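## Task

Fill the kit tray at the +y end of the table with 2 units of part F567 and 1 unit of part Y284. The order says F567 is in rack A, bay 3 and Y284 is in rack B, bay 3, but one of those locations is wrong. Trust the part numbers shown on the bins and on the labels above each bay. Racks run along the table with A farthest from the tray, then B, then C. Within each rack, bay 1 is the one farthest from the tray. Any bin that gets moved must end up back in its own rack slot, lying flat behind its shelf lip, or the task fails.

## Robot and tools

Robot: two 6-joint arms, left_arm and right_arm, each riding its own carriage on a single floor track along y at x = 0. left_rail carries left_arm and is always the +y carriage. right_rail carries right_arm. Each base is at x = 0, y = that carriage's position_m, z = 0.03 m, facing +x. Each arm has a two-finger gripper with folding fingers and one wrist camera: cam_left_wrist and cam_right_wrist, both 896x504.

Scene frame: fixed to the table, metres. The table top is z = 0 and +z is up. +x is the direction the arms face; the table starts at x = 0.31. +y points to the arms' left, and y = 0 is mid-track. The kit tray sits at the +y end of the table.

Gripper frame: the fingers point along its +z and close along its y. end_effector_position is the point between the closed pads. Fingertips stick out about 33 mm past it when the gap is 40 mm or less, and about 9 mm when fully open.

Row layout. A row is 18 numbers, each in [-1, 1], always covering both arms. The order is left dx, dy, dz, rx, ry, rz, left gripper position, force_limit, speed, then the same nine for the right arm and gripper.
- dx to rz are an offset, not a pose. They count from that arm's Hand target as it stood when the action or move began, along that Hand target's own axes.
- Scale: 1.0 = 0.6 m for translation or 180 degrees for rotation. rx, ry, rz form one rotation vector.
- Every row in an action counts from the same start, so repeating an offset in a later action moves the arm further.
- Six zeros means the arm holds (re-asks for) its Hand target.
- Gripper position: +1 is fully open (140 mm), about -0.8 is pads touching, -1 closes until blocked. force_limit runs from about 14 N at -1 to 58 N at +1. speed runs from about 30 mm/s at -1 to 250 mm/s at +1. A faster close grips harder.
- To leave a gripper unchanged, resend its previous three numbers. A 0 there is a real command.

execute_actions(actions, cameras)
Each action may contain:
- rows: up to 15 rows, one per 1/30 s step.
- steps: 1 to 450, default 15. After the last row the arms keep heading for the final row's targets.
- until: ends the action early. Conditions test left_rail or right_rail fields such as position_status, using "=", "!=", "<", "<=", ">" or ">=". Also allowed: {"all":{"status":"ended"}} or {"any":{"status":"ended"}}.
- A rail object: {"left_rail":{"position_m":...,"speed_m_s":...,"acceleration_factor":...}} or {"stop":true}. position_m is an absolute track position in metres: left_rail -1.1 to 2, right_rail -2 to 1.1. speed_m_s is 0.01 to 1. acceleration_factor is 0.1 to 1.

An empty actions list just reports state and the scene number. cameras picks which images come back: [] for none, omitted for all.

Driving a carriage. Send position_m, then run an action like {"steps":n,"until":{"left_rail":{"position_status":["!=","moving"]}}}. A row's target travels with its carriage. Let the carriage arrive before aiming the gripper at a scene point. The carriages must stay roughly 0.9 to 0.98 m apart.

move(target, speed, blend, stop_force, zero, blocking, cameras)
move sends the grippers along straight paths.
- target: one 18-number row, or a list of up to 15 rows. Every row is an offset from the Hand targets at the move's start, not from the previous row.
- speed: m/s, 0.002 to 2, default 0.25.
- blend: corner rounding in metres. 0 means stop at each target.
- stop_force: 10 to 80 N, shared by both arms. An arm's path ends when it feels that much push along its direction of travel. Use it only slowly, only once the carriage is standing still, and not while the gripper is turning. Leave it out when backing off a contact.
- zero: defaults true, which re-zeros the force reading before the move.
- blocking=false: returns after about 0.5 s while the move keeps running. Then call wait or stop before sending rows or another move.

The result adds a move: line reporting the ending (done, off_target, held, fault, moving) and any limits that acted (paced, held). Paths run at most 10 s.

wait(seconds): 0 to 10 s. The arms hold and devices carry on.

stop(): brakes a running move. It does not stop the carriages.

zoom_image(camera, region): region is [x0,y0,x1,y1] in pixels of the latest image, at most 504 square. Use it to read part numbers on bins and bay labels.

finished_scene(scene): scene is 1 or 2. It cannot be undone.

Reading results:
- end_effector_position, end_effector_quat_wxyz and velocities are in the scene frame. They may be off by a few cm.
- Joint positions per arm: rail (m), waist, shoulder, elbow, forearm roll, wrist pitch, wrist roll (rad).
- Hand target: the base for the next offsets.
- Tool commands: what each tool is currently being told.
- object_status: 0 moving, 1 blocked while opening, 2 blocked while closing (a grip), 3 reached the commanded position or pads met.
- position_measured: in counts. 3 is open, 139 is about 60 mm, 230 is pads touching.
- Flange force: estimated force on the gripper along its own axes.
- Wrist depth: a 7x7 grid of distances ahead of each camera, in mm.
- Rail fields: position_status (moving, done, contact_stop, time_out, stopped, stopped_with_arm, stopped_for_other_arm, stopped_for_other_carriage) and position_answer (taken or not_taken).
- MOTOR HOT warns of overheating.

Gripping. Close with position -1 and check that object_status reads 2. Grip with the outer quarter of the pads; nearer the palm, the fingers fold and a narrow part may slip. Pressing fingertips into a surface folds them too. To grip harder, raise force_limit and nudge position, e.g. -1 to -0.98.

Avoid:
- Hitting the racks, bins or table hard, or pushing past a firm contact. Each step's command is clipped to 70 mm and 16 degrees from the measured pose, and stiff contact triggers faults. A fault occurs at 144 N on the arm or at a joint torque limit, and stops the arm for 10 s.
- Contact between the two arms or carriages.
- Dropping parts or letting anything leave the table.
- Sudden rows with a load. Ramp offsets gradually (0.01 per row is about 0.18 m/s).
- Moving near an arm's own base.
- Holding loads stretched out for long, which heats the motors.
- Leaving any displaced bin out of its slot.

Each tool is called after "Emit:" by a JSON object that holds its "api" and its "payload".

## Session

Emit:
{"api": "execute_actions", "payload": {"actions": []}}

Scene clock: 0.00 s.
left_arm: end_effector_position=(+0.6500, +1.4243, +0.3520) position_measured=3 object_status=3 end_effector_quat_wxyz=(+0.000, +1.000, +0.000, +0.000) | right_arm: end_effector_position=(+0.6500, -1.0831, +0.3520) position_measured=3 object_status=3 end_effector_quat_wxyz=(+0.000, +1.000, +0.000, +0.000)
Joint positions: left_arm=[1.424 -0.053 0.164 1.605 0 1.373 1.518] | right_arm=[-1.083 -0.053 0.164 1.605 0 1.373 1.518]
Joint velocities: within noise
Joint torques (N m): no reading
Flange force (N): no reading
Wrist depth (mm): cam_left_wrist=[433 430 432 434 425 420 404 / 453 453 450 454 456 458 461 / 479 483 484 480 479 479 483 / 500 125 514 507 508 133 502 / - 117 542 538 540 133 99 / - 578 572 570 578 580 95 / - 617 596 597 594 623 -] | cam_right_wrist=[430 433 432 434 434 436 439 / 457 456 452 459 452 459 461 / 475 498 485 489 487 485 486 / 503 114 515 515 514 142 513 / - 98 544 551 576 116 89 / - - - 553 590 583 95 / - - 580 598 601 - -]
Hand target: left_arm +0.6500, +1.4243, +0.3520; +0.000, +1.000, +0.000, +0.000 | right_arm +0.6500, -1.0831, +0.3520; +0.000, +1.000, +0.000, +0.000
Tool commands: left_gripper/position=+1.0 left_gripper/force_limit=+1.0 left_gripper/speed=+1.0 right_gripper/position=+1.0 right_gripper/force_limit=+1.0 right_gripper/speed=+1.0
left_rail: position_m=1.424 position_status=done
right_rail: position_m=-1.083 position_status=done

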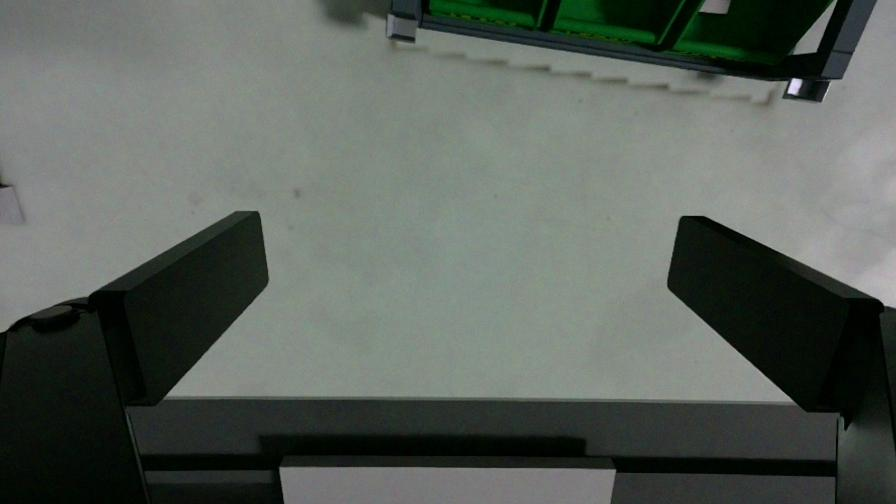

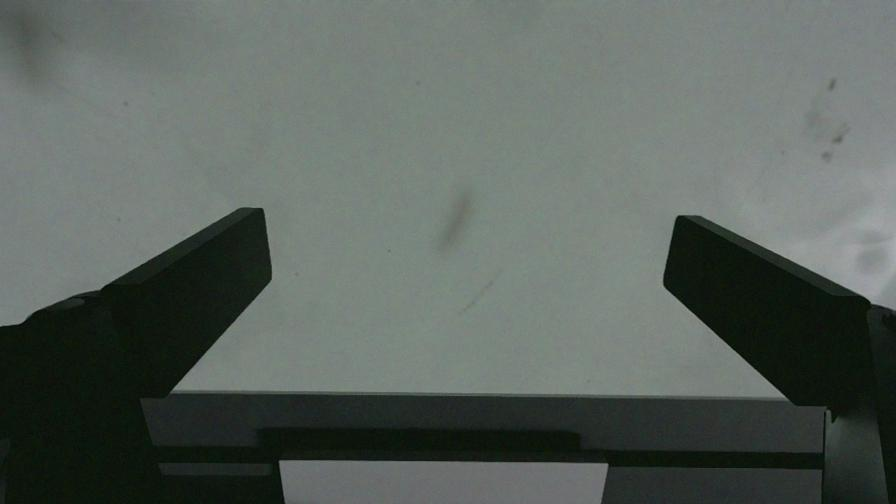

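Emit:
{"api": "move", "payload": {"target": [-0.2,0,-0.2,0,0.36,0,1,1,1,-0.2,0,-0.2,0,0.36,0,1,1,1], "speed": 0.5}}

Scene clock: 9.97 s.
left_arm: end_effector_position=(+0.5300, +1.4243, +0.4720) position_measured=3 object_status=3 end_effector_quat_wxyz=(+0.000, +0.844, +0.000, +0.536) | right_arm: end_effector_position=(+0.5300, -1.0831, +0.4720) position_measured=3 object_status=3 end_effector_quat_wxyz=(+0.000, +0.844, +0.000, +0.536)
Joint positions: left_arm=[1.424 -0.15 -0.55 2.296 0.472 0.3 1.053] | right_arm=[-1.083 -0.15 -0.55 2.296 0.472 0.3 1.053]
Joint torques (N m): left_arm=[-1.16 8.4 -43.16 4.4 -1.87 -0.31] | right_arm=[6.08 9.8 -44.96 4.07 -2.17 -0.03]
Flange force (N): left_arm=[0.0 0.0 0.0] | right_arm=[0.0 0.0 0.0]
Wrist depth (mm): cam_left_wrist=[3132 3092 2978 2941 2539 2486 3053 / 2486 2412 2680 2461 2412 2539 2436 / 1993 2061 2079 2193 714 2027 1977 / 815 126 791 638 657 133 807 / - 116 672 655 679 124 99 / - 580 588 608 594 596 94 / - 527 532 544 536 510 -] | cam_right_wrist=[3138 2679 - - 2458 - - / 2385 2537 2293 2409 2293 2385 2773 / 608 2208 2188 2168 2110 2433 2271 / 636 114 762 769 777 124 837 / - 98 - - 695 116 89 / - 99 592 619 610 595 95 / - 531 524 533 542 557 -]
Hand target: left_arm +0.5300, +1.4243, +0.4720; +0.000, +0.844, +0.000, +0.536 | right_arm +0.5300, -1.0831, +0.4720; +0.000, +0.844, +0.000, +0.536
Off the commanded pose: left_arm 0.000 m, 0 deg | right_arm 0.000 m, 0 deg.
left_rail: position_m=1.424 position_status=done
right_rail: position_m=-1.083 position_status=done
move: done
camera_calibration:
cam_left_wrist: T_world_to_cam=[[0.00970137, -0.999685, 0.0231635, 1.41594], [-0.709149, -0.0232098, -0.704677, 0.748655], [0.704992, -0.00959001, -0.70915, 0.115843], [0, 0, 0, 1]] pos_world=[0.435503, 1.43398, 0.576912]
cam_right_wrist: T_world_to_cam=[[0.0157964, -0.999535, 0.0260913, -1.09612], [-0.710557, -0.0295807, -0.703017, 0.676387], [0.703462, -0.00743422, -0.710694, 0.099454], [0, 0, 0, 1]] pos_world=[0.427964, -1.07487, 0.574793]

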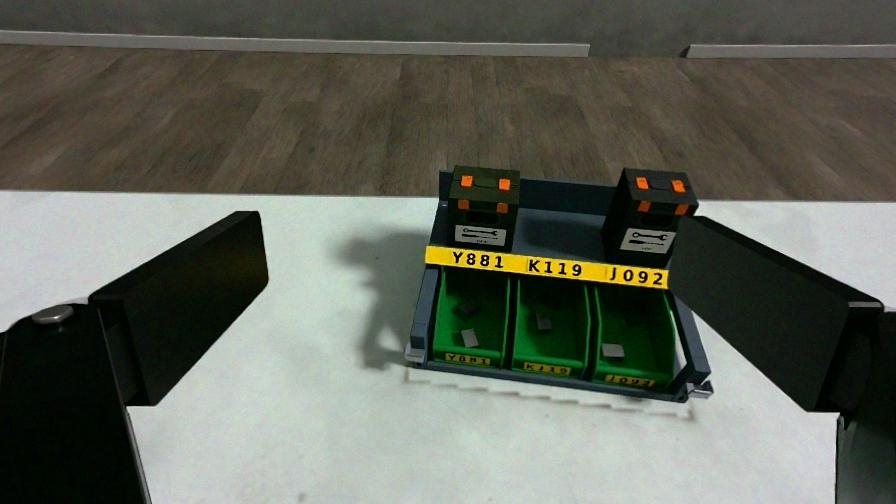

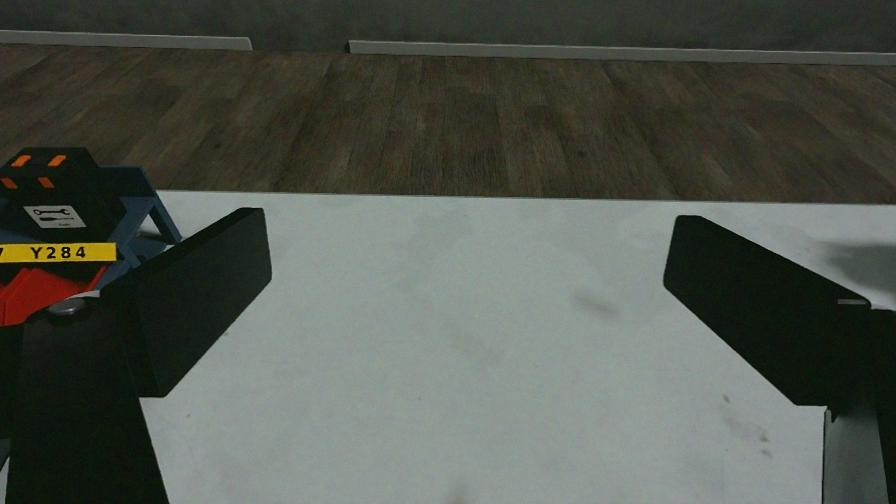

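Emit:
{"api": "execute_actions", "payload": {"actions": [{"left_rail":{"position_m":0.75},"right_rail":{"position_m":-0.35},"steps":200,"until":{"all":{"status":"ended"}}}]}}

Emit:
{"api": "execute_actions", "payload": {"actions": [{"left_rail":{"position_m":2.0},"right_rail":{"position_m":-1.7},"steps":200,"until":{"all":{"status":"ended"}}}]}}

Scene clock: 17.23 s.
left_arm: end_effector_position=(+0.5300, +0.7501, +0.4720) position_measured=3 object_status=3 end_effector_quat_wxyz=(+0.000, +0.844, +0.000, +0.536) | right_arm: end_effector_position=(+0.5300, -0.3500, +0.4720) position_measured=3 object_status=3 end_effector_quat_wxyz=(+0.000, +0.844, +0.000, +0.536)
Joint positions: left_arm=[0.75 -0.151 -0.55 2.296 0.478 0.301 1.047] | right_arm=[-0.35 -0.151 -0.55 2.296 0.478 0.301 1.047]
Joint torques (N m): left_arm=[-1.53 8.38 -43.26 4.39 -1.87 -0.31] | right_arm=[5.44 9.65 -44.98 4.11 -2.09 -0.03]
Flange force (N): left_arm=[0.0 0.0 0.0] | right_arm=[0.0 0.0 0.0]
Wrist depth (mm): cam_left_wrist=[3053 3259 3053 2680 2906 3132 3547 / 2650 2539 2412 2593 2593 2622 2566 / 2319 677 1977 2134 2134 1813 2173 / 618 125 766 776 788 133 815 / - 116 674 683 672 124 99 / - 581 585 600 593 583 95 / - 537 536 532 540 546 -] | cam_right_wrist=[3312 2908 2679 3726 2908 2981 3097 / 2271 2773 2621 2592 2650 2679 2839 / 1849 2592 2208 2208 2004 2208 2168 / - 114 759 629 618 124 - / - 98 662 745 645 116 89 / - 580 605 615 - - 95 / - 548 532 - 531 542 -]
Hand target: left_arm +0.5300, +0.7501, +0.4720; +0.000, +0.844, +0.000, +0.536 | right_arm +0.5300, -0.3500, +0.4720; +0.000, +0.844, +0.000, +0.536
Tool commands: left_gripper/position=+1.0 left_gripper/force_limit=+1.0 left_gripper/speed=+1.0 right_gripper/position=+1.0 right_gripper/force_limit=+1.0 right_gripper/speed=+1.0
Off the commanded pose: left_arm 0.000 m, 0 deg | right_arm 0.000 m, 0 deg.
left_rail: position_m=0.750 position_status=done
right_rail: position_m=-0.350 position_status=done
camera_calibration:
cam_left_wrist: T_world_to_cam=[[0.0102608, -0.999686, 0.0228772, 0.741677], [-0.709037, -0.0234061, -0.704783, 0.733164], [0.705097, -0.00898912, -0.709054, 0.108819], [0, 0, 0, 1]] pos_world=[0.435502, 0.759582, 0.576913]
cam_right_wrist: T_world_to_cam=[[0.0163544, -0.999533, 0.0258036, -0.363535], [-0.710443, -0.0297759, -0.703125, 0.697946], [0.703565, -0.00683277, -0.710598, 0.104938], [0, 0, 0, 1]] pos_world=[0.427965, -0.341867, 0.574692]

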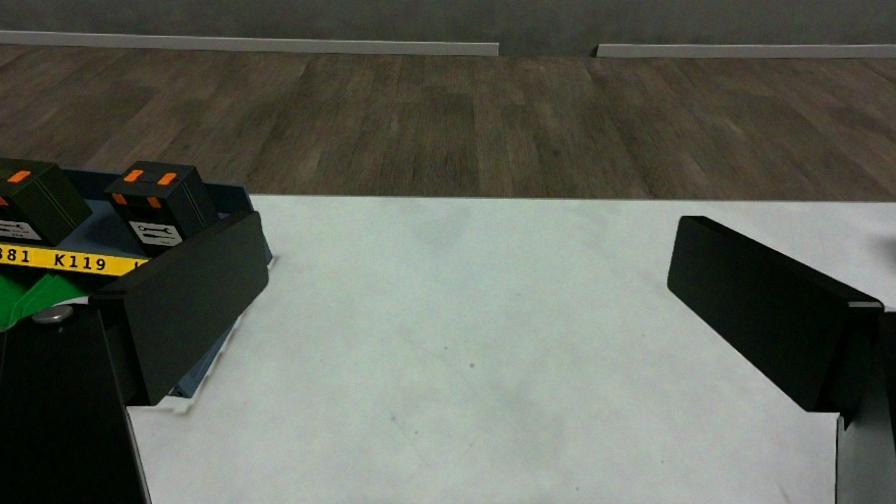

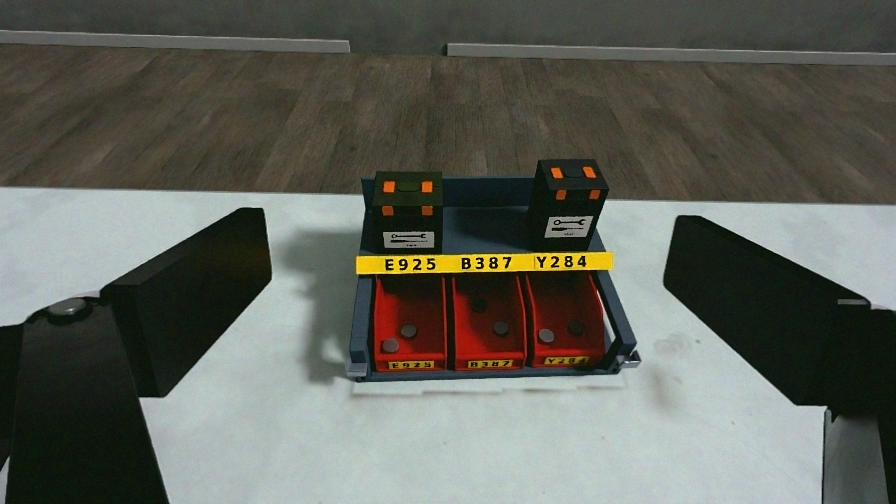

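Scene clock: 19.73 s.
left_arm: end_effector_position=(+0.5300, +1.9999, +0.4720) position_measured=3 object_status=3 end_effector_quat_wxyz=(+0.000, +0.844, +0.000, +0.536) | right_arm: end_effector_position=(+0.5300, -1.6999, +0.4720) position_measured=3 object_status=3 end_effector_quat_wxyz=(+0.000, +0.844, +0.000, +0.536)
Joint positions: left_arm=[2 -0.151 -0.55 2.296 0.478 0.301 1.047] | right_arm=[-1.7 -0.151 -0.55 2.296 0.478 0.301 1.047]
Joint torques (N m): left_arm=[-1.33 8.18 -43.29 4.38 -1.9 -0.3] | right_arm=[6.17 9.39 -45.01 4.11 -2.13 0.01]
Flange force (N): left_arm=[0.0 0.0 0.0] | right_arm=[0.0 0.0 0.0]
Wrist depth (mm): cam_left_wrist=[2941 3132 3053 3132 3132 - 2804 / 2461 2461 2837 - - 2622 2539 / 2079 2134 2079 1841 2027 2134 2153 / 812 125 791 776 786 133 630 / - 116 681 674 681 133 99 / - 584 600 594 601 604 95 / - 515 532 537 538 540 -] | cam_right_wrist=[2908 3785 3456 2839 2944 2741 - / - 2564 2592 2537 - 2773 2679 / 2168 2208 2056 2188 2074 2271 1987 / - 114 - 787 - 124 646 / - 98 679 710 - 116 89 / - 575 619 605 590 608 95 / - 529 533 536 544 526 -]
Hand target: left_arm +0.5300, +1.9999, +0.4720; +0.000, +0.844, +0.000, +0.536 | right_arm +0.5300, -1.6999, +0.4720; +0.000, +0.844, +0.000, +0.536
Tool commands: left_gripper/position=+1.0 left_gripper/force_limit=+1.0 left_gripper/speed=+1.0 right_gripper/position=+1.0 right_gripper/force_limit=+1.0 right_gripper/speed=+1.0
Off the commanded pose: left_arm 0.000 m, 0 deg | right_arm 0.000 m, 0 deg.
left_rail: position_m=2.000 position_status=done
right_rail: position_m=-1.700 position_status=done
camera_calibration:
cam_left_wrist: T_world_to_cam=[[0.0102599, -0.999686, 0.0228779, 1.99118], [-0.708987, -0.0234066, -0.704833, 0.762428], [0.705147, -0.00898867, -0.709004, 0.120003], [0, 0, 0, 1]] pos_world=[0.435502, 2.00948, 0.576913]
cam_right_wrist: T_world_to_cam=[[0.0163544, -0.999533, 0.0258036, -1.71291], [-0.710443, -0.0297759, -0.703125, 0.657748], [0.703565, -0.00683277, -0.710598, 0.0957135], [0, 0, 0, 1]] pos_world=[0.427965, -1.69187, 0.574692]

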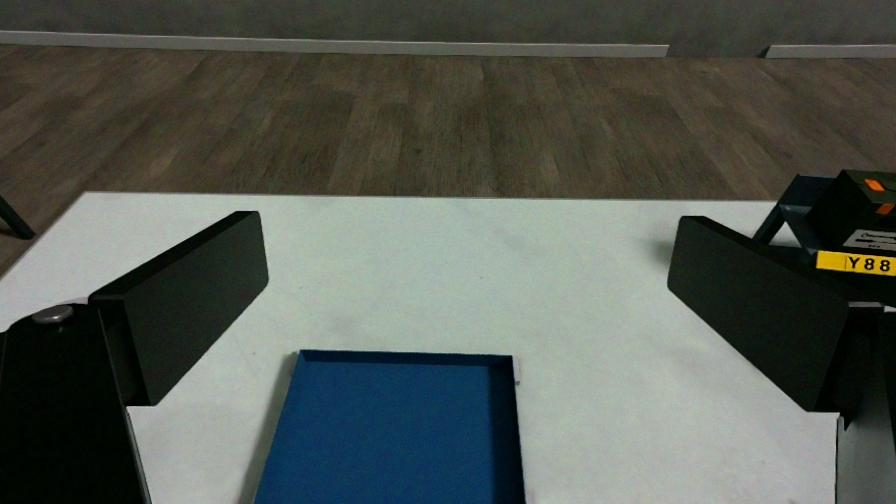

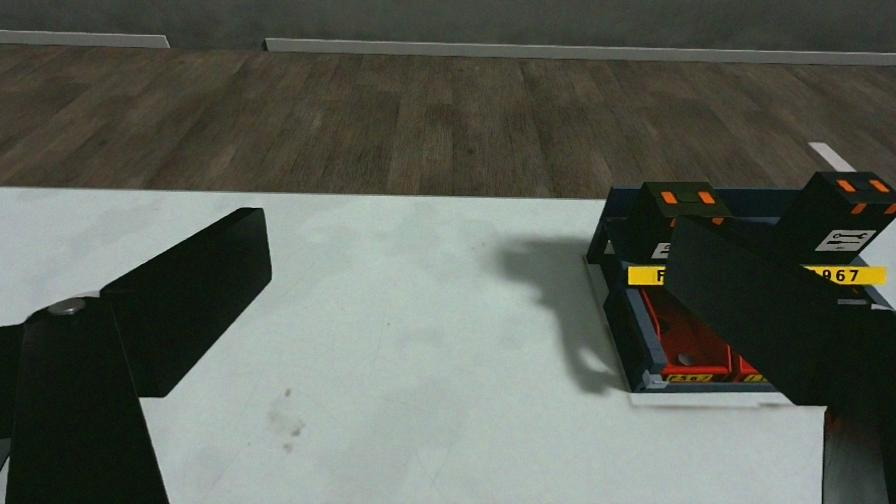

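Emit:
{"api": "execute_actions", "payload": {"actions": [{"left_rail":{"position_m":-0.5},"right_rail":{"position_m":-2.0},"steps":300,"until":{"all":{"status":"ended"}}}]}}

Scene clock: 31.60 s.
left_arm: end_effector_position=(+0.5300, -0.4999, +0.4720) position_measured=3 object_status=3 end_effector_quat_wxyz=(+0.000, +0.844, +0.000, +0.536) | right_arm: end_effector_position=(+0.5300, -2.0000, +0.4720) position_measured=3 object_status=3 end_effector_quat_wxyz=(+0.000, +0.844, +0.000, +0.536)
Joint positions: left_arm=[-0.5 -0.151 -0.55 2.296 0.478 0.301 1.047] | right_arm=[-2 -0.151 -0.55 2.296 0.478 0.301 1.047]
Joint torques (N m): left_arm=[-1.33 8.26 -43.29 4.42 -1.9 -0.31] | right_arm=[6.05 9.33 -44.98 4.09 -2.05 0]
Flange force (N): left_arm=[0.0 0.0 0.0] | right_arm=[0.0 0.0 0.0]
Wrist depth (mm): cam_left_wrist=[3132 3350 3173 2837 - 3132 2906 / 2650 2622 2153 2365 - 2233 2593 / - 2116 606 699 1977 2297 2134 / - 125 633 615 766 133 788 / - 117 648 674 681 133 99 / - 581 603 598 601 601 94 / - 534 528 541 548 556 -] | cam_right_wrist=[2908 2564 3456 2592 3507 3223 - / 2805 2592 2293 2650 2510 2650 2710 / 1939 2129 2110 2510 2338 2188 2338 / - 114 843 624 628 124 1741 / - 98 672 662 610 116 89 / - 580 599 607 592 590 95 / - - 552 - - 555 -]
Hand target: left_arm +0.5300, -0.4999, +0.4720; +0.000, +0.844, +0.000, +0.536 | right_arm +0.5300, -2.0000, +0.4720; +0.000, +0.844, +0.000, +0.536
Tool commands: left_gripper/position=+1.0 left_gripper/force_limit=+1.0 left_gripper/speed=+1.0 right_gripper/position=+1.0 right_gripper/force_limit=+1.0 right_gripper/speed=+1.0
Off the commanded pose: left_arm 0.000 m, 0 deg | right_arm 0.000 m, 0 deg.
left_rail: position_m=-0.500 position_status=done
right_rail: position_m=-2.000 position_status=done
camera_calibration:
cam_left_wrist: T_world_to_cam=[[0.0102608, -0.999686, 0.0228772, -0.50783], [-0.709037, -0.0234061, -0.704783, 0.703909], [0.705097, -0.00898912, -0.709054, 0.0975836], [0, 0, 0, 1]] pos_world=[0.435502, -0.490318, 0.576913]
cam_right_wrist: T_world_to_cam=[[0.0163544, -0.999533, 0.0258036, -2.01277], [-0.710443, -0.0297759, -0.703125, 0.648815], [0.703565, -0.00683277, -0.710598, 0.0936637], [0, 0, 0, 1]] pos_world=[0.427965, -1.99187, 0.574692]

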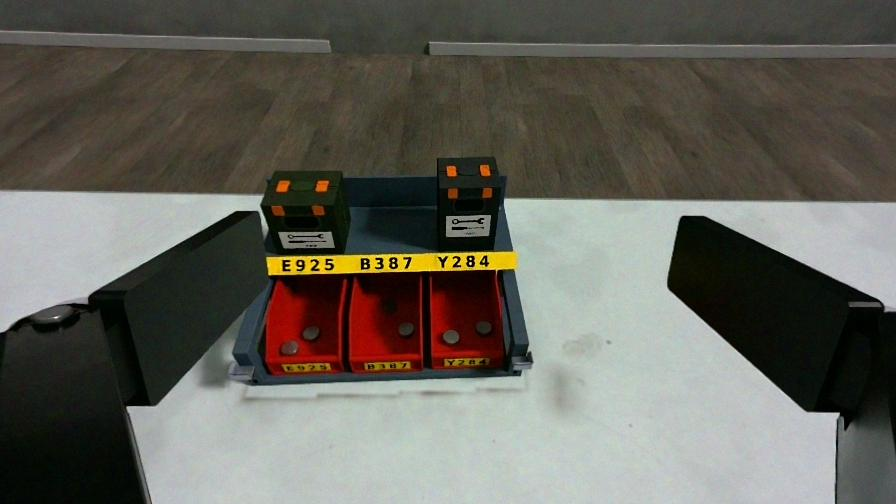

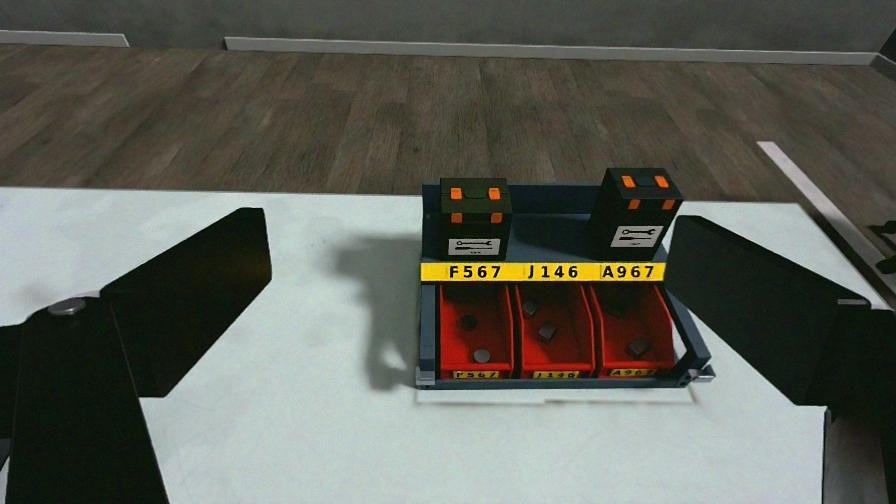

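Emit:
{"api": "zoom_image", "payload": {"camera": "cam_right_wrist", "region": [400, 160, 720, 410]}}

Emit:
{"api": "zoom_image", "payload": {"camera": "cam_left_wrist", "region": [220, 150, 540, 400]}}

Scaled by 1.575.

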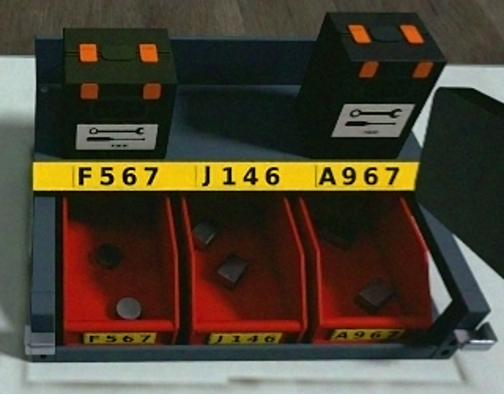

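Scaled by 1.575.

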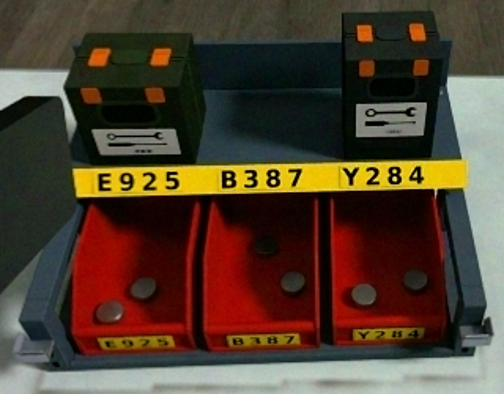

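Emit:
{"api": "move", "payload": {"target": [-0.367,0.042,0.394,0,-0.11,0,-0.03,-1,1,-0.367,0.067,0.394,0,-0.11,0,-0.03,-1,1], "speed": 0.3}}

Scene clock: 61.27 s.
left_arm: end_effector_position=(+0.6502, -0.5251, +0.1727) position_measured=132 object_status=3 end_effector_quat_wxyz=(+0.003, +0.927, -0.002, +0.374) | right_arm: end_effector_position=(+0.6502, -2.0402, +0.1727) position_measured=132 object_status=3 end_effector_quat_wxyz=(+0.001, +0.927, -0.001, +0.376)
Joint positions: left_arm=[-0.5 -0.136 0.03 2.313 1.177 0.094 0.298] | right_arm=[-2 -0.175 0.031 2.314 1.311 0.123 0.136]
Joint torques (N m): left_arm=[-1.23 -37.81 -33.78 1.51 -0.31 -0.3] | right_arm=[5.67 -37.27 -35.43 0.94 -0.31 -0.02]
Flange force (N): left_arm=[0.0 0.0 0.0] | right_arm=[0.0 0.0 0.0]
Wrist depth (mm): cam_left_wrist=[313 298 293 381 414 422 425 / 323 314 364 373 373 388 390 / 308 313 342 343 348 359 362 / 319 325 132 324 135 332 331 / 312 - 89 308 301 85 85 / - 69 66 287 289 - 68 / - - 271 271 272 - 67] | cam_right_wrist=[412 417 408 285 288 289 290 / 378 392 385 374 371 353 302 / 350 352 348 348 345 300 303 / 325 334 144 321 135 323 335 / 306 81 116 309 301 85 315 / - - 289 289 292 - 78 / - - - 273 - - -]
Hand target: left_arm +0.6502, -0.5252, +0.1721; +0.000, +0.924, +0.000, +0.383 | right_arm +0.6502, -2.0402, +0.1721; +0.000, +0.924, +0.000, +0.383
Off the commanded pose: left_arm 0.001 m, 1 deg | right_arm 0.001 m, 1 deg.
left_rail: position_m=-0.500 position_status=done
right_rail: position_m=-2.000 position_status=done
move: done
camera_calibration:
cam_left_wrist: T_world_to_cam=[[0.0121208, -0.999672, 0.0225669, -0.528608], [-0.913783, -0.0202378, -0.405698, 0.660718], [0.406022, -0.0157038, -0.913728, 0.0267275], [0, 0, 0, 1]] pos_world=[0.599308, -0.514643, 0.304403]
cam_right_wrist: T_world_to_cam=[[0.0217075, -0.999559, 0.0202824, -2.04977], [-0.912471, -0.0280986, -0.408175, 0.606443], [0.408565, -0.00964667, -0.912678, 0.0171299], [0, 0, 0, 1]] pos_world=[0.590858, -2.03166, 0.304743]

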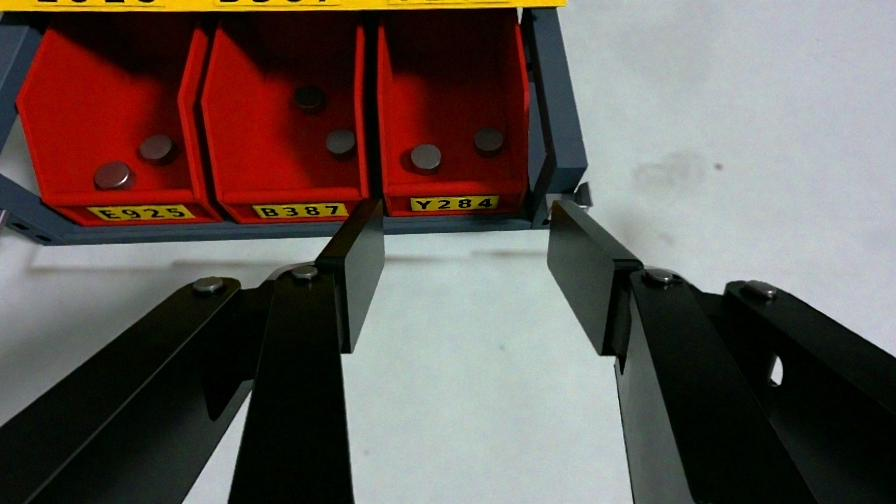

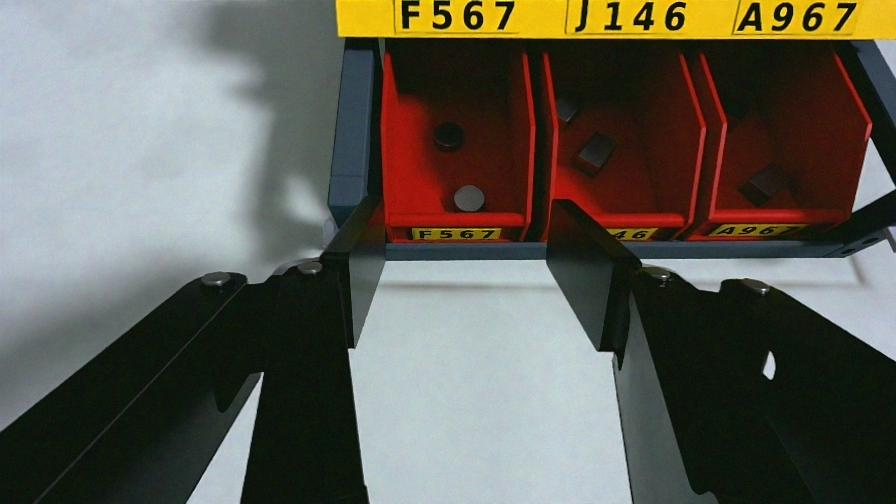

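Emit:
{"api": "move", "payload": {"target": [0.0917,-0.0387,0.2142,0,-0.1389,0,-0.28,-1,1,0.0976,-0.012,0.2202,0,-0.1389,0,-0.28,-1,1], "speed": 0.15}}

Scene clock: 99.80 s.
left_arm: end_effector_position=(+0.7799, -0.5020, +0.1202) position_measured=164 object_status=3 end_effector_quat_wxyz=(+0.000, +0.985, +0.000, +0.174) | right_arm: end_effector_position=(+0.7850, -2.0330, +0.1201) position_measured=164 object_status=3 end_effector_quat_wxyz=(+0.000, +0.985, +0.000, +0.174)
Joint positions: left_arm=[-0.5 -0.055 0.354 1.851 0.034 0.588 1.491] | right_arm=[-2 -0.1 0.362 1.839 0.061 0.594 1.425]
Joint torques (N m): left_arm=[-1.53 -70.13 -34.15 3.72 -0.72 -0.27] | right_arm=[5.9 -70.1 -36.04 3.44 -0.97 -0.05]
Flange force (N): left_arm=[0.3 -3.2 -2.2] | right_arm=[-4.9 8.4 -1.6]
Wrist depth (mm): cam_left_wrist=[159 159 161 163 203 261 262 / 190 249 250 252 247 183 263 / 188 229 251 252 242 186 263 / 251 225 251 250 140 188 262 / 250 83 89 261 90 85 262 / - 63 63 261 - 72 68 / - - - 263 - - 66] | cam_right_wrist=[259 259 160 158 159 162 153 / 259 260 157 162 162 164 165 / 259 261 199 253 203 255 196 / 260 262 117 253 140 256 196 / 260 77 88 254 84 91 223 / - - - 265 - - - / - - - 263 - - -]
Hand target: left_arm +0.7800, -0.5020, +0.1201; +0.000, +0.985, +0.000, +0.174 | right_arm +0.7850, -2.0330, +0.1201; +0.000, +0.985, +0.000, +0.174
Off the commanded pose: left_arm 0.000 m, 0 deg | right_arm 0.000 m, 0 deg.
left_rail: position_m=-0.500 position_status=done
right_rail: position_m=-2.000 position_status=done
move: done
camera_calibration:
cam_left_wrist: T_world_to_cam=[[0.0234016, -0.999686, 0.00900328, -0.513025], [-0.999726, -0.0234072, -0.000516136, 0.775111], [0.000726715, -0.00898873, -0.999959, 0.256175], [0, 0, 0, 1]] pos_world=[0.786718, -0.492418, 0.261183]
cam_right_wrist: T_world_to_cam=[[0.029787, -0.999533, 0.00678479, -2.0491], [-0.999555, -0.0297761, 0.00170653, 0.723825], [-0.00150371, -0.00683261, -0.999976, 0.252263], [0, 0, 0, 1]] pos_world=[0.784919, -2.02487, 0.264924]

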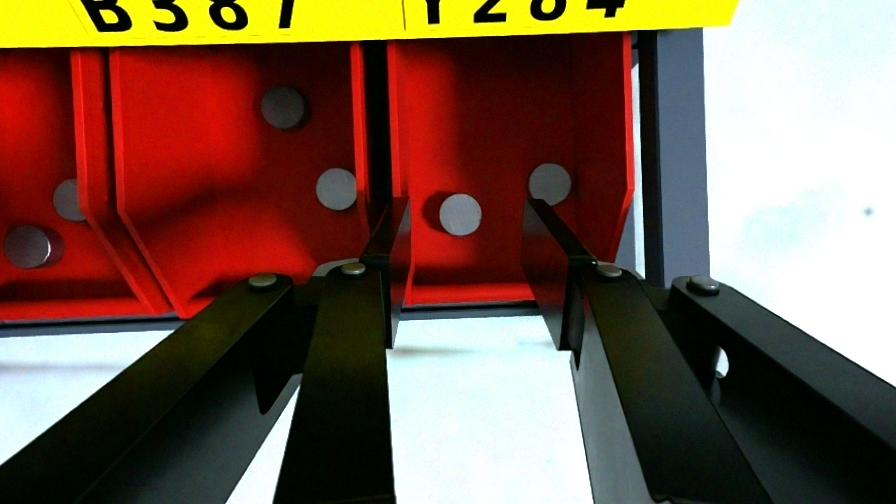

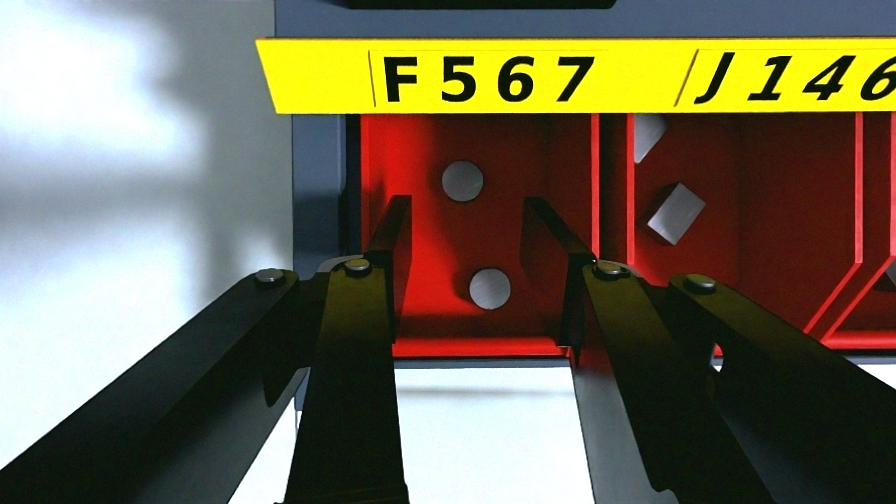

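Emit:
{"api": "move", "payload": {"target": [-0.0099,-0.0017,0.1198,0,0,0,-0.41,-0.1,0,0.0104,0.0017,0.1272,0,0,0,-0.41,-0.1,0], "speed": 0.06}}

Scene clock: 115.27 s.
left_arm: end_effector_position=(+0.7989, -0.5010, +0.0505) position_measured=181 object_status=3 end_effector_quat_wxyz=(+0.000, +0.985, +0.000, +0.174) | right_arm: end_effector_position=(+0.8170, -2.0340, +0.0506) position_measured=181 object_status=3 end_effector_quat_wxyz=(+0.000, +0.985, +0.000, +0.174)
Joint positions: left_arm=[-0.5 -0.052 0.453 1.857 0.038 0.483 1.488] | right_arm=[-2 -0.097 0.477 1.818 0.069 0.5 1.418]
Joint torques (N m): left_arm=[-1.41 -76.08 -31.15 3.45 -0.68 -0.3] | right_arm=[5.65 -79.63 -32.96 3.23 -0.97 -0.03]
Flange force (N): left_arm=[0.7 -3.0 -3.2] | right_arm=[-2.3 7.7 -0.1]
Wrist depth (mm): cam_left_wrist=[172 182 143 183 183 129 109 / 161 182 118 183 183 129 110 / 168 182 135 184 183 129 109 / 167 183 119 174 141 128 109 / 165 183 87 173 85 80 109 / - 63 63 181 - - 68 / - 66 - 193 - - -] | cam_right_wrist=[- 77 79 79 79 81 93 / - 87 85 83 87 86 87 / 192 109 119 184 175 118 187 / 191 109 119 175 142 119 185 / 192 81 87 186 79 94 185 / - - - 185 - 75 - / - - - 172 - - -]
Hand target: left_arm +0.7990, -0.5010, +0.0506; +0.000, +0.985, +0.000, +0.174 | right_arm +0.8170, -2.0340, +0.0505; +0.000, +0.985, +0.000, +0.174
Off the commanded pose: left_arm 0.000 m, 0 deg | right_arm 0.000 m, 0 deg.
left_rail: position_m=-0.500 position_status=done
right_rail: position_m=-2.000 position_status=done
move: done
camera_calibration:
cam_left_wrist: T_world_to_cam=[[0.0234025, -0.999686, 0.00900094, -0.511843], [-0.999726, -0.0234072, -0.000416165, 0.794074], [0.000626721, -0.00898873, -0.999959, 0.186653], [0, 0, 0, 1]] pos_world=[0.805718, -0.491418, 0.191583]
cam_right_wrist: T_world_to_cam=[[0.0297863, -0.999533, 0.00678778, -2.05058], [-0.999555, -0.0297761, 0.00160657, 0.75592], [-0.00140371, -0.00683262, -0.999976, 0.182624], [0, 0, 0, 1]] pos_world=[0.816919, -2.02587, 0.195324]

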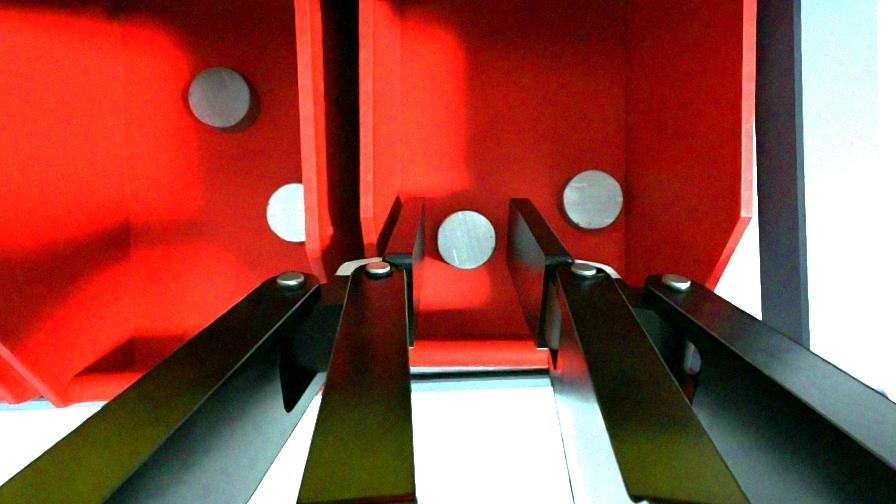

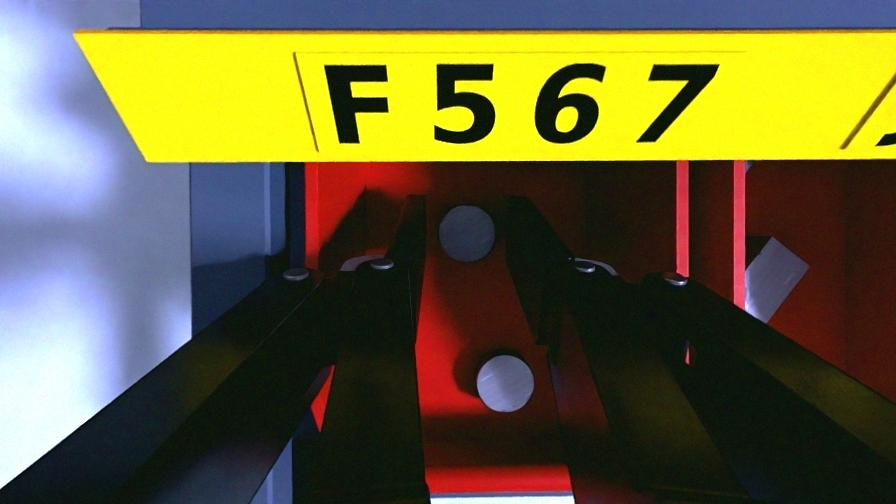

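Emit:
{"api": "move", "payload": {"target": [[0.00285,0,0.00783,0,0,0,-0.41,-0.1,0,0.0023,0,0.00626,0,0,0,-0.41,-0.1,0],[0.00285,0,0.00783,0,0,0,-1,-0.1,-1,0.0023,0,0.00626,0,0,0,-1,-0.1,-1]], "speed": 0.05}}

Scene clock: 121.93 s.
left_arm: end_effector_position=(+0.8022, -0.5010, +0.0467) position_measured=196 object_status=0 end_effector_quat_wxyz=(+0.000, +0.985, +0.000, +0.174) | right_arm: end_effector_position=(+0.8196, -2.0340, +0.0475) position_measured=196 object_status=0 end_effector_quat_wxyz=(+0.000, +0.985, +0.000, +0.174)
Joint positions: left_arm=[-0.5 -0.052 0.462 1.853 0.038 0.479 1.488] | right_arm=[-2 -0.097 0.483 1.814 0.069 0.497 1.419]
Joint torques (N m): left_arm=[-1.64 -72.47 -29.97 3.37 -0.93 -0.3] | right_arm=[6.04 -76.56 -31.87 3.14 -1.19 0.01]
Flange force (N): left_arm=[-0.3 -3.3 -8.9] | right_arm=[-2.4 8.2 -5.4]
Wrist depth (mm): cam_left_wrist=[156 178 108 180 180 128 105 / 162 178 119 179 180 135 105 / 168 179 130 179 180 125 105 / 167 179 133 169 170 132 105 / 166 179 83 179 84 85 105 / - 60 69 148 - 67 105 / - - - - - 68 -] | cam_right_wrist=[- 79 75 80 89 80 80 / - 83 80 81 81 81 83 / 189 90 109 181 156 111 178 / 189 106 119 154 142 129 184 / 189 105 82 183 79 90 184 / - - 72 182 63 71 178 / - - - - - - -]
Hand target: left_arm +0.8022, -0.5010, +0.0467; +0.000, +0.985, +0.000, +0.174 | right_arm +0.8195, -2.0340, +0.0475; +0.000, +0.985, +0.000, +0.174
Off the commanded pose: left_arm 0.000 m, 0 deg | right_arm 0.000 m, 0 deg.
left_rail: position_m=-0.500 position_status=done
right_rail: position_m=-2.000 position_status=done
move: done
camera_calibration:
cam_left_wrist: T_world_to_cam=[[0.0235016, -0.999683, 0.00900287, -0.511965], [-0.999724, -0.0235072, -0.000515506, 0.797339], [0.000726974, -0.00898827, -0.999959, 0.182771], [0, 0, 0, 1]] pos_world=[0.809018, -0.491417, 0.187783]
cam_right_wrist: T_world_to_cam=[[0.029787, -0.999533, 0.00678479, -2.05074], [-0.999555, -0.0297761, 0.00170653, 0.758501], [-0.00150371, -0.00683261, -0.999976, 0.179609], [0, 0, 0, 1]] pos_world=[0.819519, -2.02597, 0.192224]

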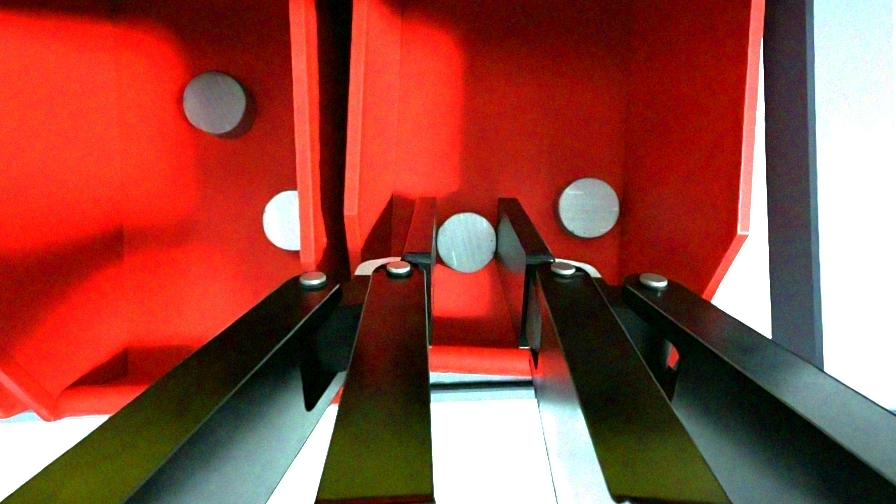

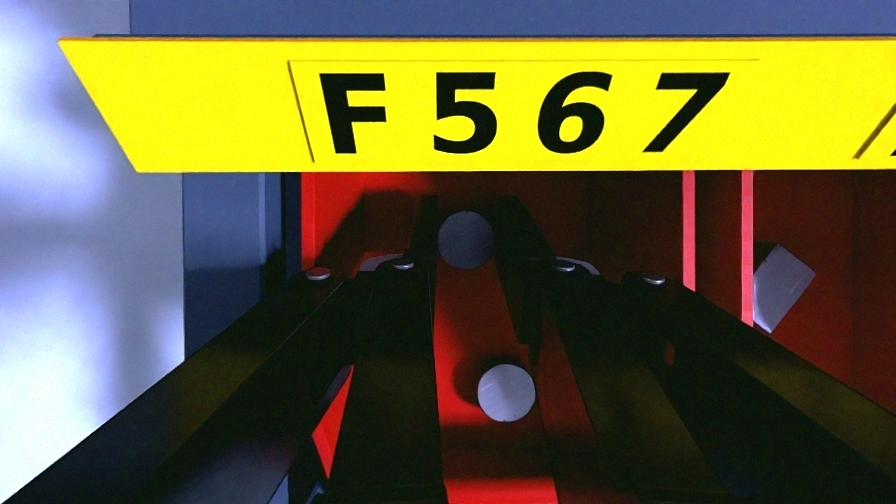

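Emit:
{"api": "wait", "payload": {"seconds": 0.7}}

Scene clock: 125.30 s.
left_arm: end_effector_position=(+0.8022, -0.5010, +0.0467) position_measured=196 object_status=2 end_effector_quat_wxyz=(+0.000, +0.985, +0.000, +0.174) | right_arm: end_effector_position=(+0.8196, -2.0340, +0.0475) position_measured=196 object_status=2 end_effector_quat_wxyz=(+0.000, +0.985, +0.000, +0.174)
Joint positions: left_arm=[-0.5 -0.052 0.462 1.853 0.038 0.479 1.488] | right_arm=[-2 -0.097 0.483 1.814 0.069 0.497 1.419]
Joint torques (N m): left_arm=[-1.31 -72.63 -29.95 3.41 -0.95 -0.3] | right_arm=[5.86 -76.35 -32.15 3.22 -1.15 -0.06]
Flange force (N): left_arm=[0.0 -2.9 -9.5] | right_arm=[-3.3 7.9 -5.7]
Wrist depth (mm): cam_left_wrist=[164 179 108 180 180 128 105 / 162 178 119 180 180 135 105 / 168 179 130 180 180 125 105 / 166 179 133 170 170 131 105 / 166 179 84 179 84 85 105 / - 60 69 148 - 67 105 / - - - - - 68 -] | cam_right_wrist=[- 79 75 89 89 80 80 / - 83 80 81 81 81 83 / 188 105 110 181 156 111 177 / 189 189 119 154 142 119 184 / 189 106 82 183 79 90 185 / - - 72 182 63 71 178 / - - - - - - -]
Hand target: left_arm +0.8022, -0.5010, +0.0467; +0.000, +0.985, +0.000, +0.174 | right_arm +0.8195, -2.0340, +0.0475; +0.000, +0.985, +0.000, +0.174
Tool commands: left_gripper/position=-1.0 left_gripper/force_limit=-0.1 left_gripper/speed=-1.0 right_gripper/position=-1.0 right_gripper/force_limit=-0.1 right_gripper/speed=-1.0
Off the commanded pose: left_arm 0.000 m, 0 deg | right_arm 0.000 m, 0 deg.
left_rail: position_m=-0.500 position_status=done
right_rail: position_m=-2.000 position_status=done
wait: 0.70 s; at rest from the start
camera_calibration:
cam_left_wrist: T_world_to_cam=[[0.0234019, -0.999686, 0.00900094, -0.511885], [-0.999726, -0.0234065, -0.000416169, 0.797372], [0.000626719, -0.00898873, -0.999959, 0.182751], [0, 0, 0, 1]] pos_world=[0.809018, -0.491418, 0.187683]
cam_right_wrist: T_world_to_cam=[[0.029787, -0.999533, 0.00678479, -2.05074], [-0.999555, -0.0297761, 0.00170653, 0.758501], [-0.00150371, -0.00683261, -0.999976, 0.179609], [0, 0, 0, 1]] pos_world=[0.819519, -2.02597, 0.192224]

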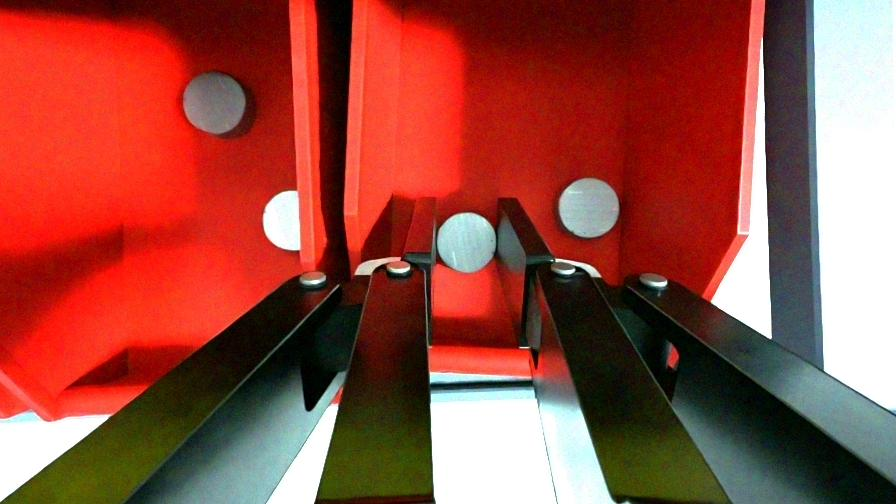

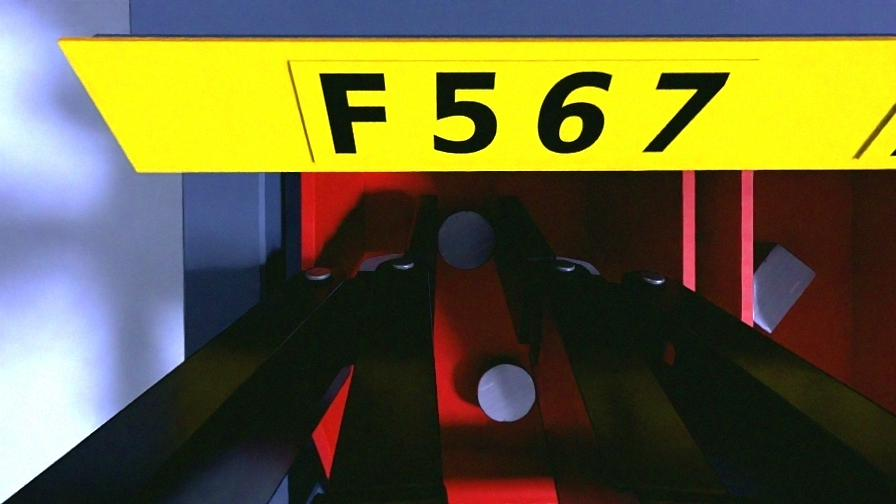

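Emit:
{"api": "move", "payload": {"target": [0.0099,0,-0.1353,0,0,0,-1,-0.1,-1,-0.0099,0,-0.141,0,0,0,-1,-0.1,-1], "speed": 0.1}}

Scene clock: 132.20 s.
left_arm: end_effector_position=(+0.7800, -0.5010, +0.1250) position_measured=196 object_status=2 end_effector_quat_wxyz=(+0.000, +0.985, +0.000, +0.174) | right_arm: end_effector_position=(+0.7850, -2.0340, +0.1248) position_measured=196 object_status=2 end_effector_quat_wxyz=(+0.000, +0.985, +0.000, +0.174)
Joint positions: left_arm=[-0.5 -0.053 0.35 1.847 0.032 0.597 1.494] | right_arm=[-2 -0.102 0.358 1.835 0.061 0.602 1.424]
Joint torques (N m): left_arm=[-1.23 -69.75 -34.31 3.75 -0.71 -0.32] | right_arm=[5.93 -70.72 -36.26 3.48 -1.07 -0.01]
Flange force (N): left_arm=[0.4 -2.8 -1.9] | right_arm=[-4.2 8.4 -0.7]
Wrist depth (mm): cam_left_wrist=[161 162 163 165 166 185 268 / 254 261 255 257 257 266 268 / 254 242 256 257 248 267 266 / 255 240 256 170 210 190 267 / 256 224 84 254 84 85 268 / - 60 69 265 - 67 267 / - - - 266 - 68 -] | cam_right_wrist=[263 264 153 158 159 166 167 / 264 264 161 164 165 166 168 / 264 265 - 258 245 260 204 / 265 265 182 153 202 261 204 / 265 265 82 228 79 96 230 / - - 72 268 63 71 273 / - - - 268 - - -]
Hand target: left_arm +0.7800, -0.5010, +0.1250; +0.000, +0.985, +0.000, +0.174 | right_arm +0.7850, -2.0340, +0.1249; +0.000, +0.985, +0.000, +0.174
Off the commanded pose: left_arm 0.000 m, 0 deg | right_arm 0.000 m, 0 deg.
left_rail: position_m=-0.500 position_status=done
right_rail: position_m=-2.000 position_status=done
move: done
camera_calibration:
cam_left_wrist: T_world_to_cam=[[0.0234019, -0.999686, 0.00900094, -0.512071], [-0.999726, -0.0234065, -0.000416169, 0.775211], [0.000626719, -0.00898873, -0.999959, 0.261162], [0, 0, 0, 1]] pos_world=[0.786818, -0.491418, 0.266083]
cam_right_wrist: T_world_to_cam=[[0.0297876, -0.999533, 0.0067818, -2.05023], [-0.999555, -0.029776, 0.00180649, 0.723858], [-0.00160371, -0.00683259, -0.999975, 0.257034], [0, 0, 0, 1]] pos_world=[0.785019, -2.02597, 0.269624]

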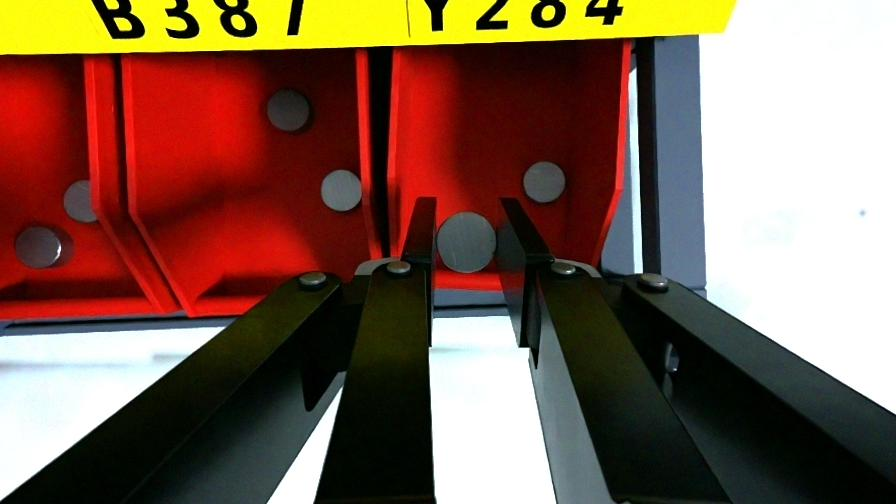

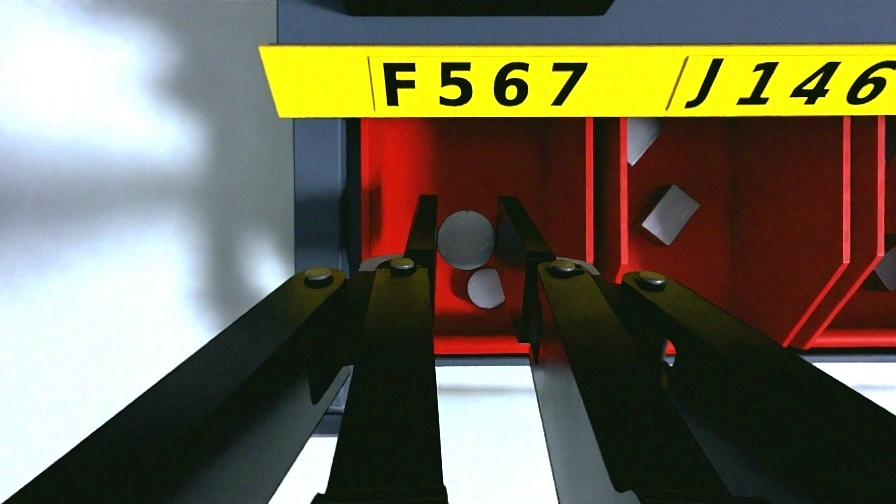

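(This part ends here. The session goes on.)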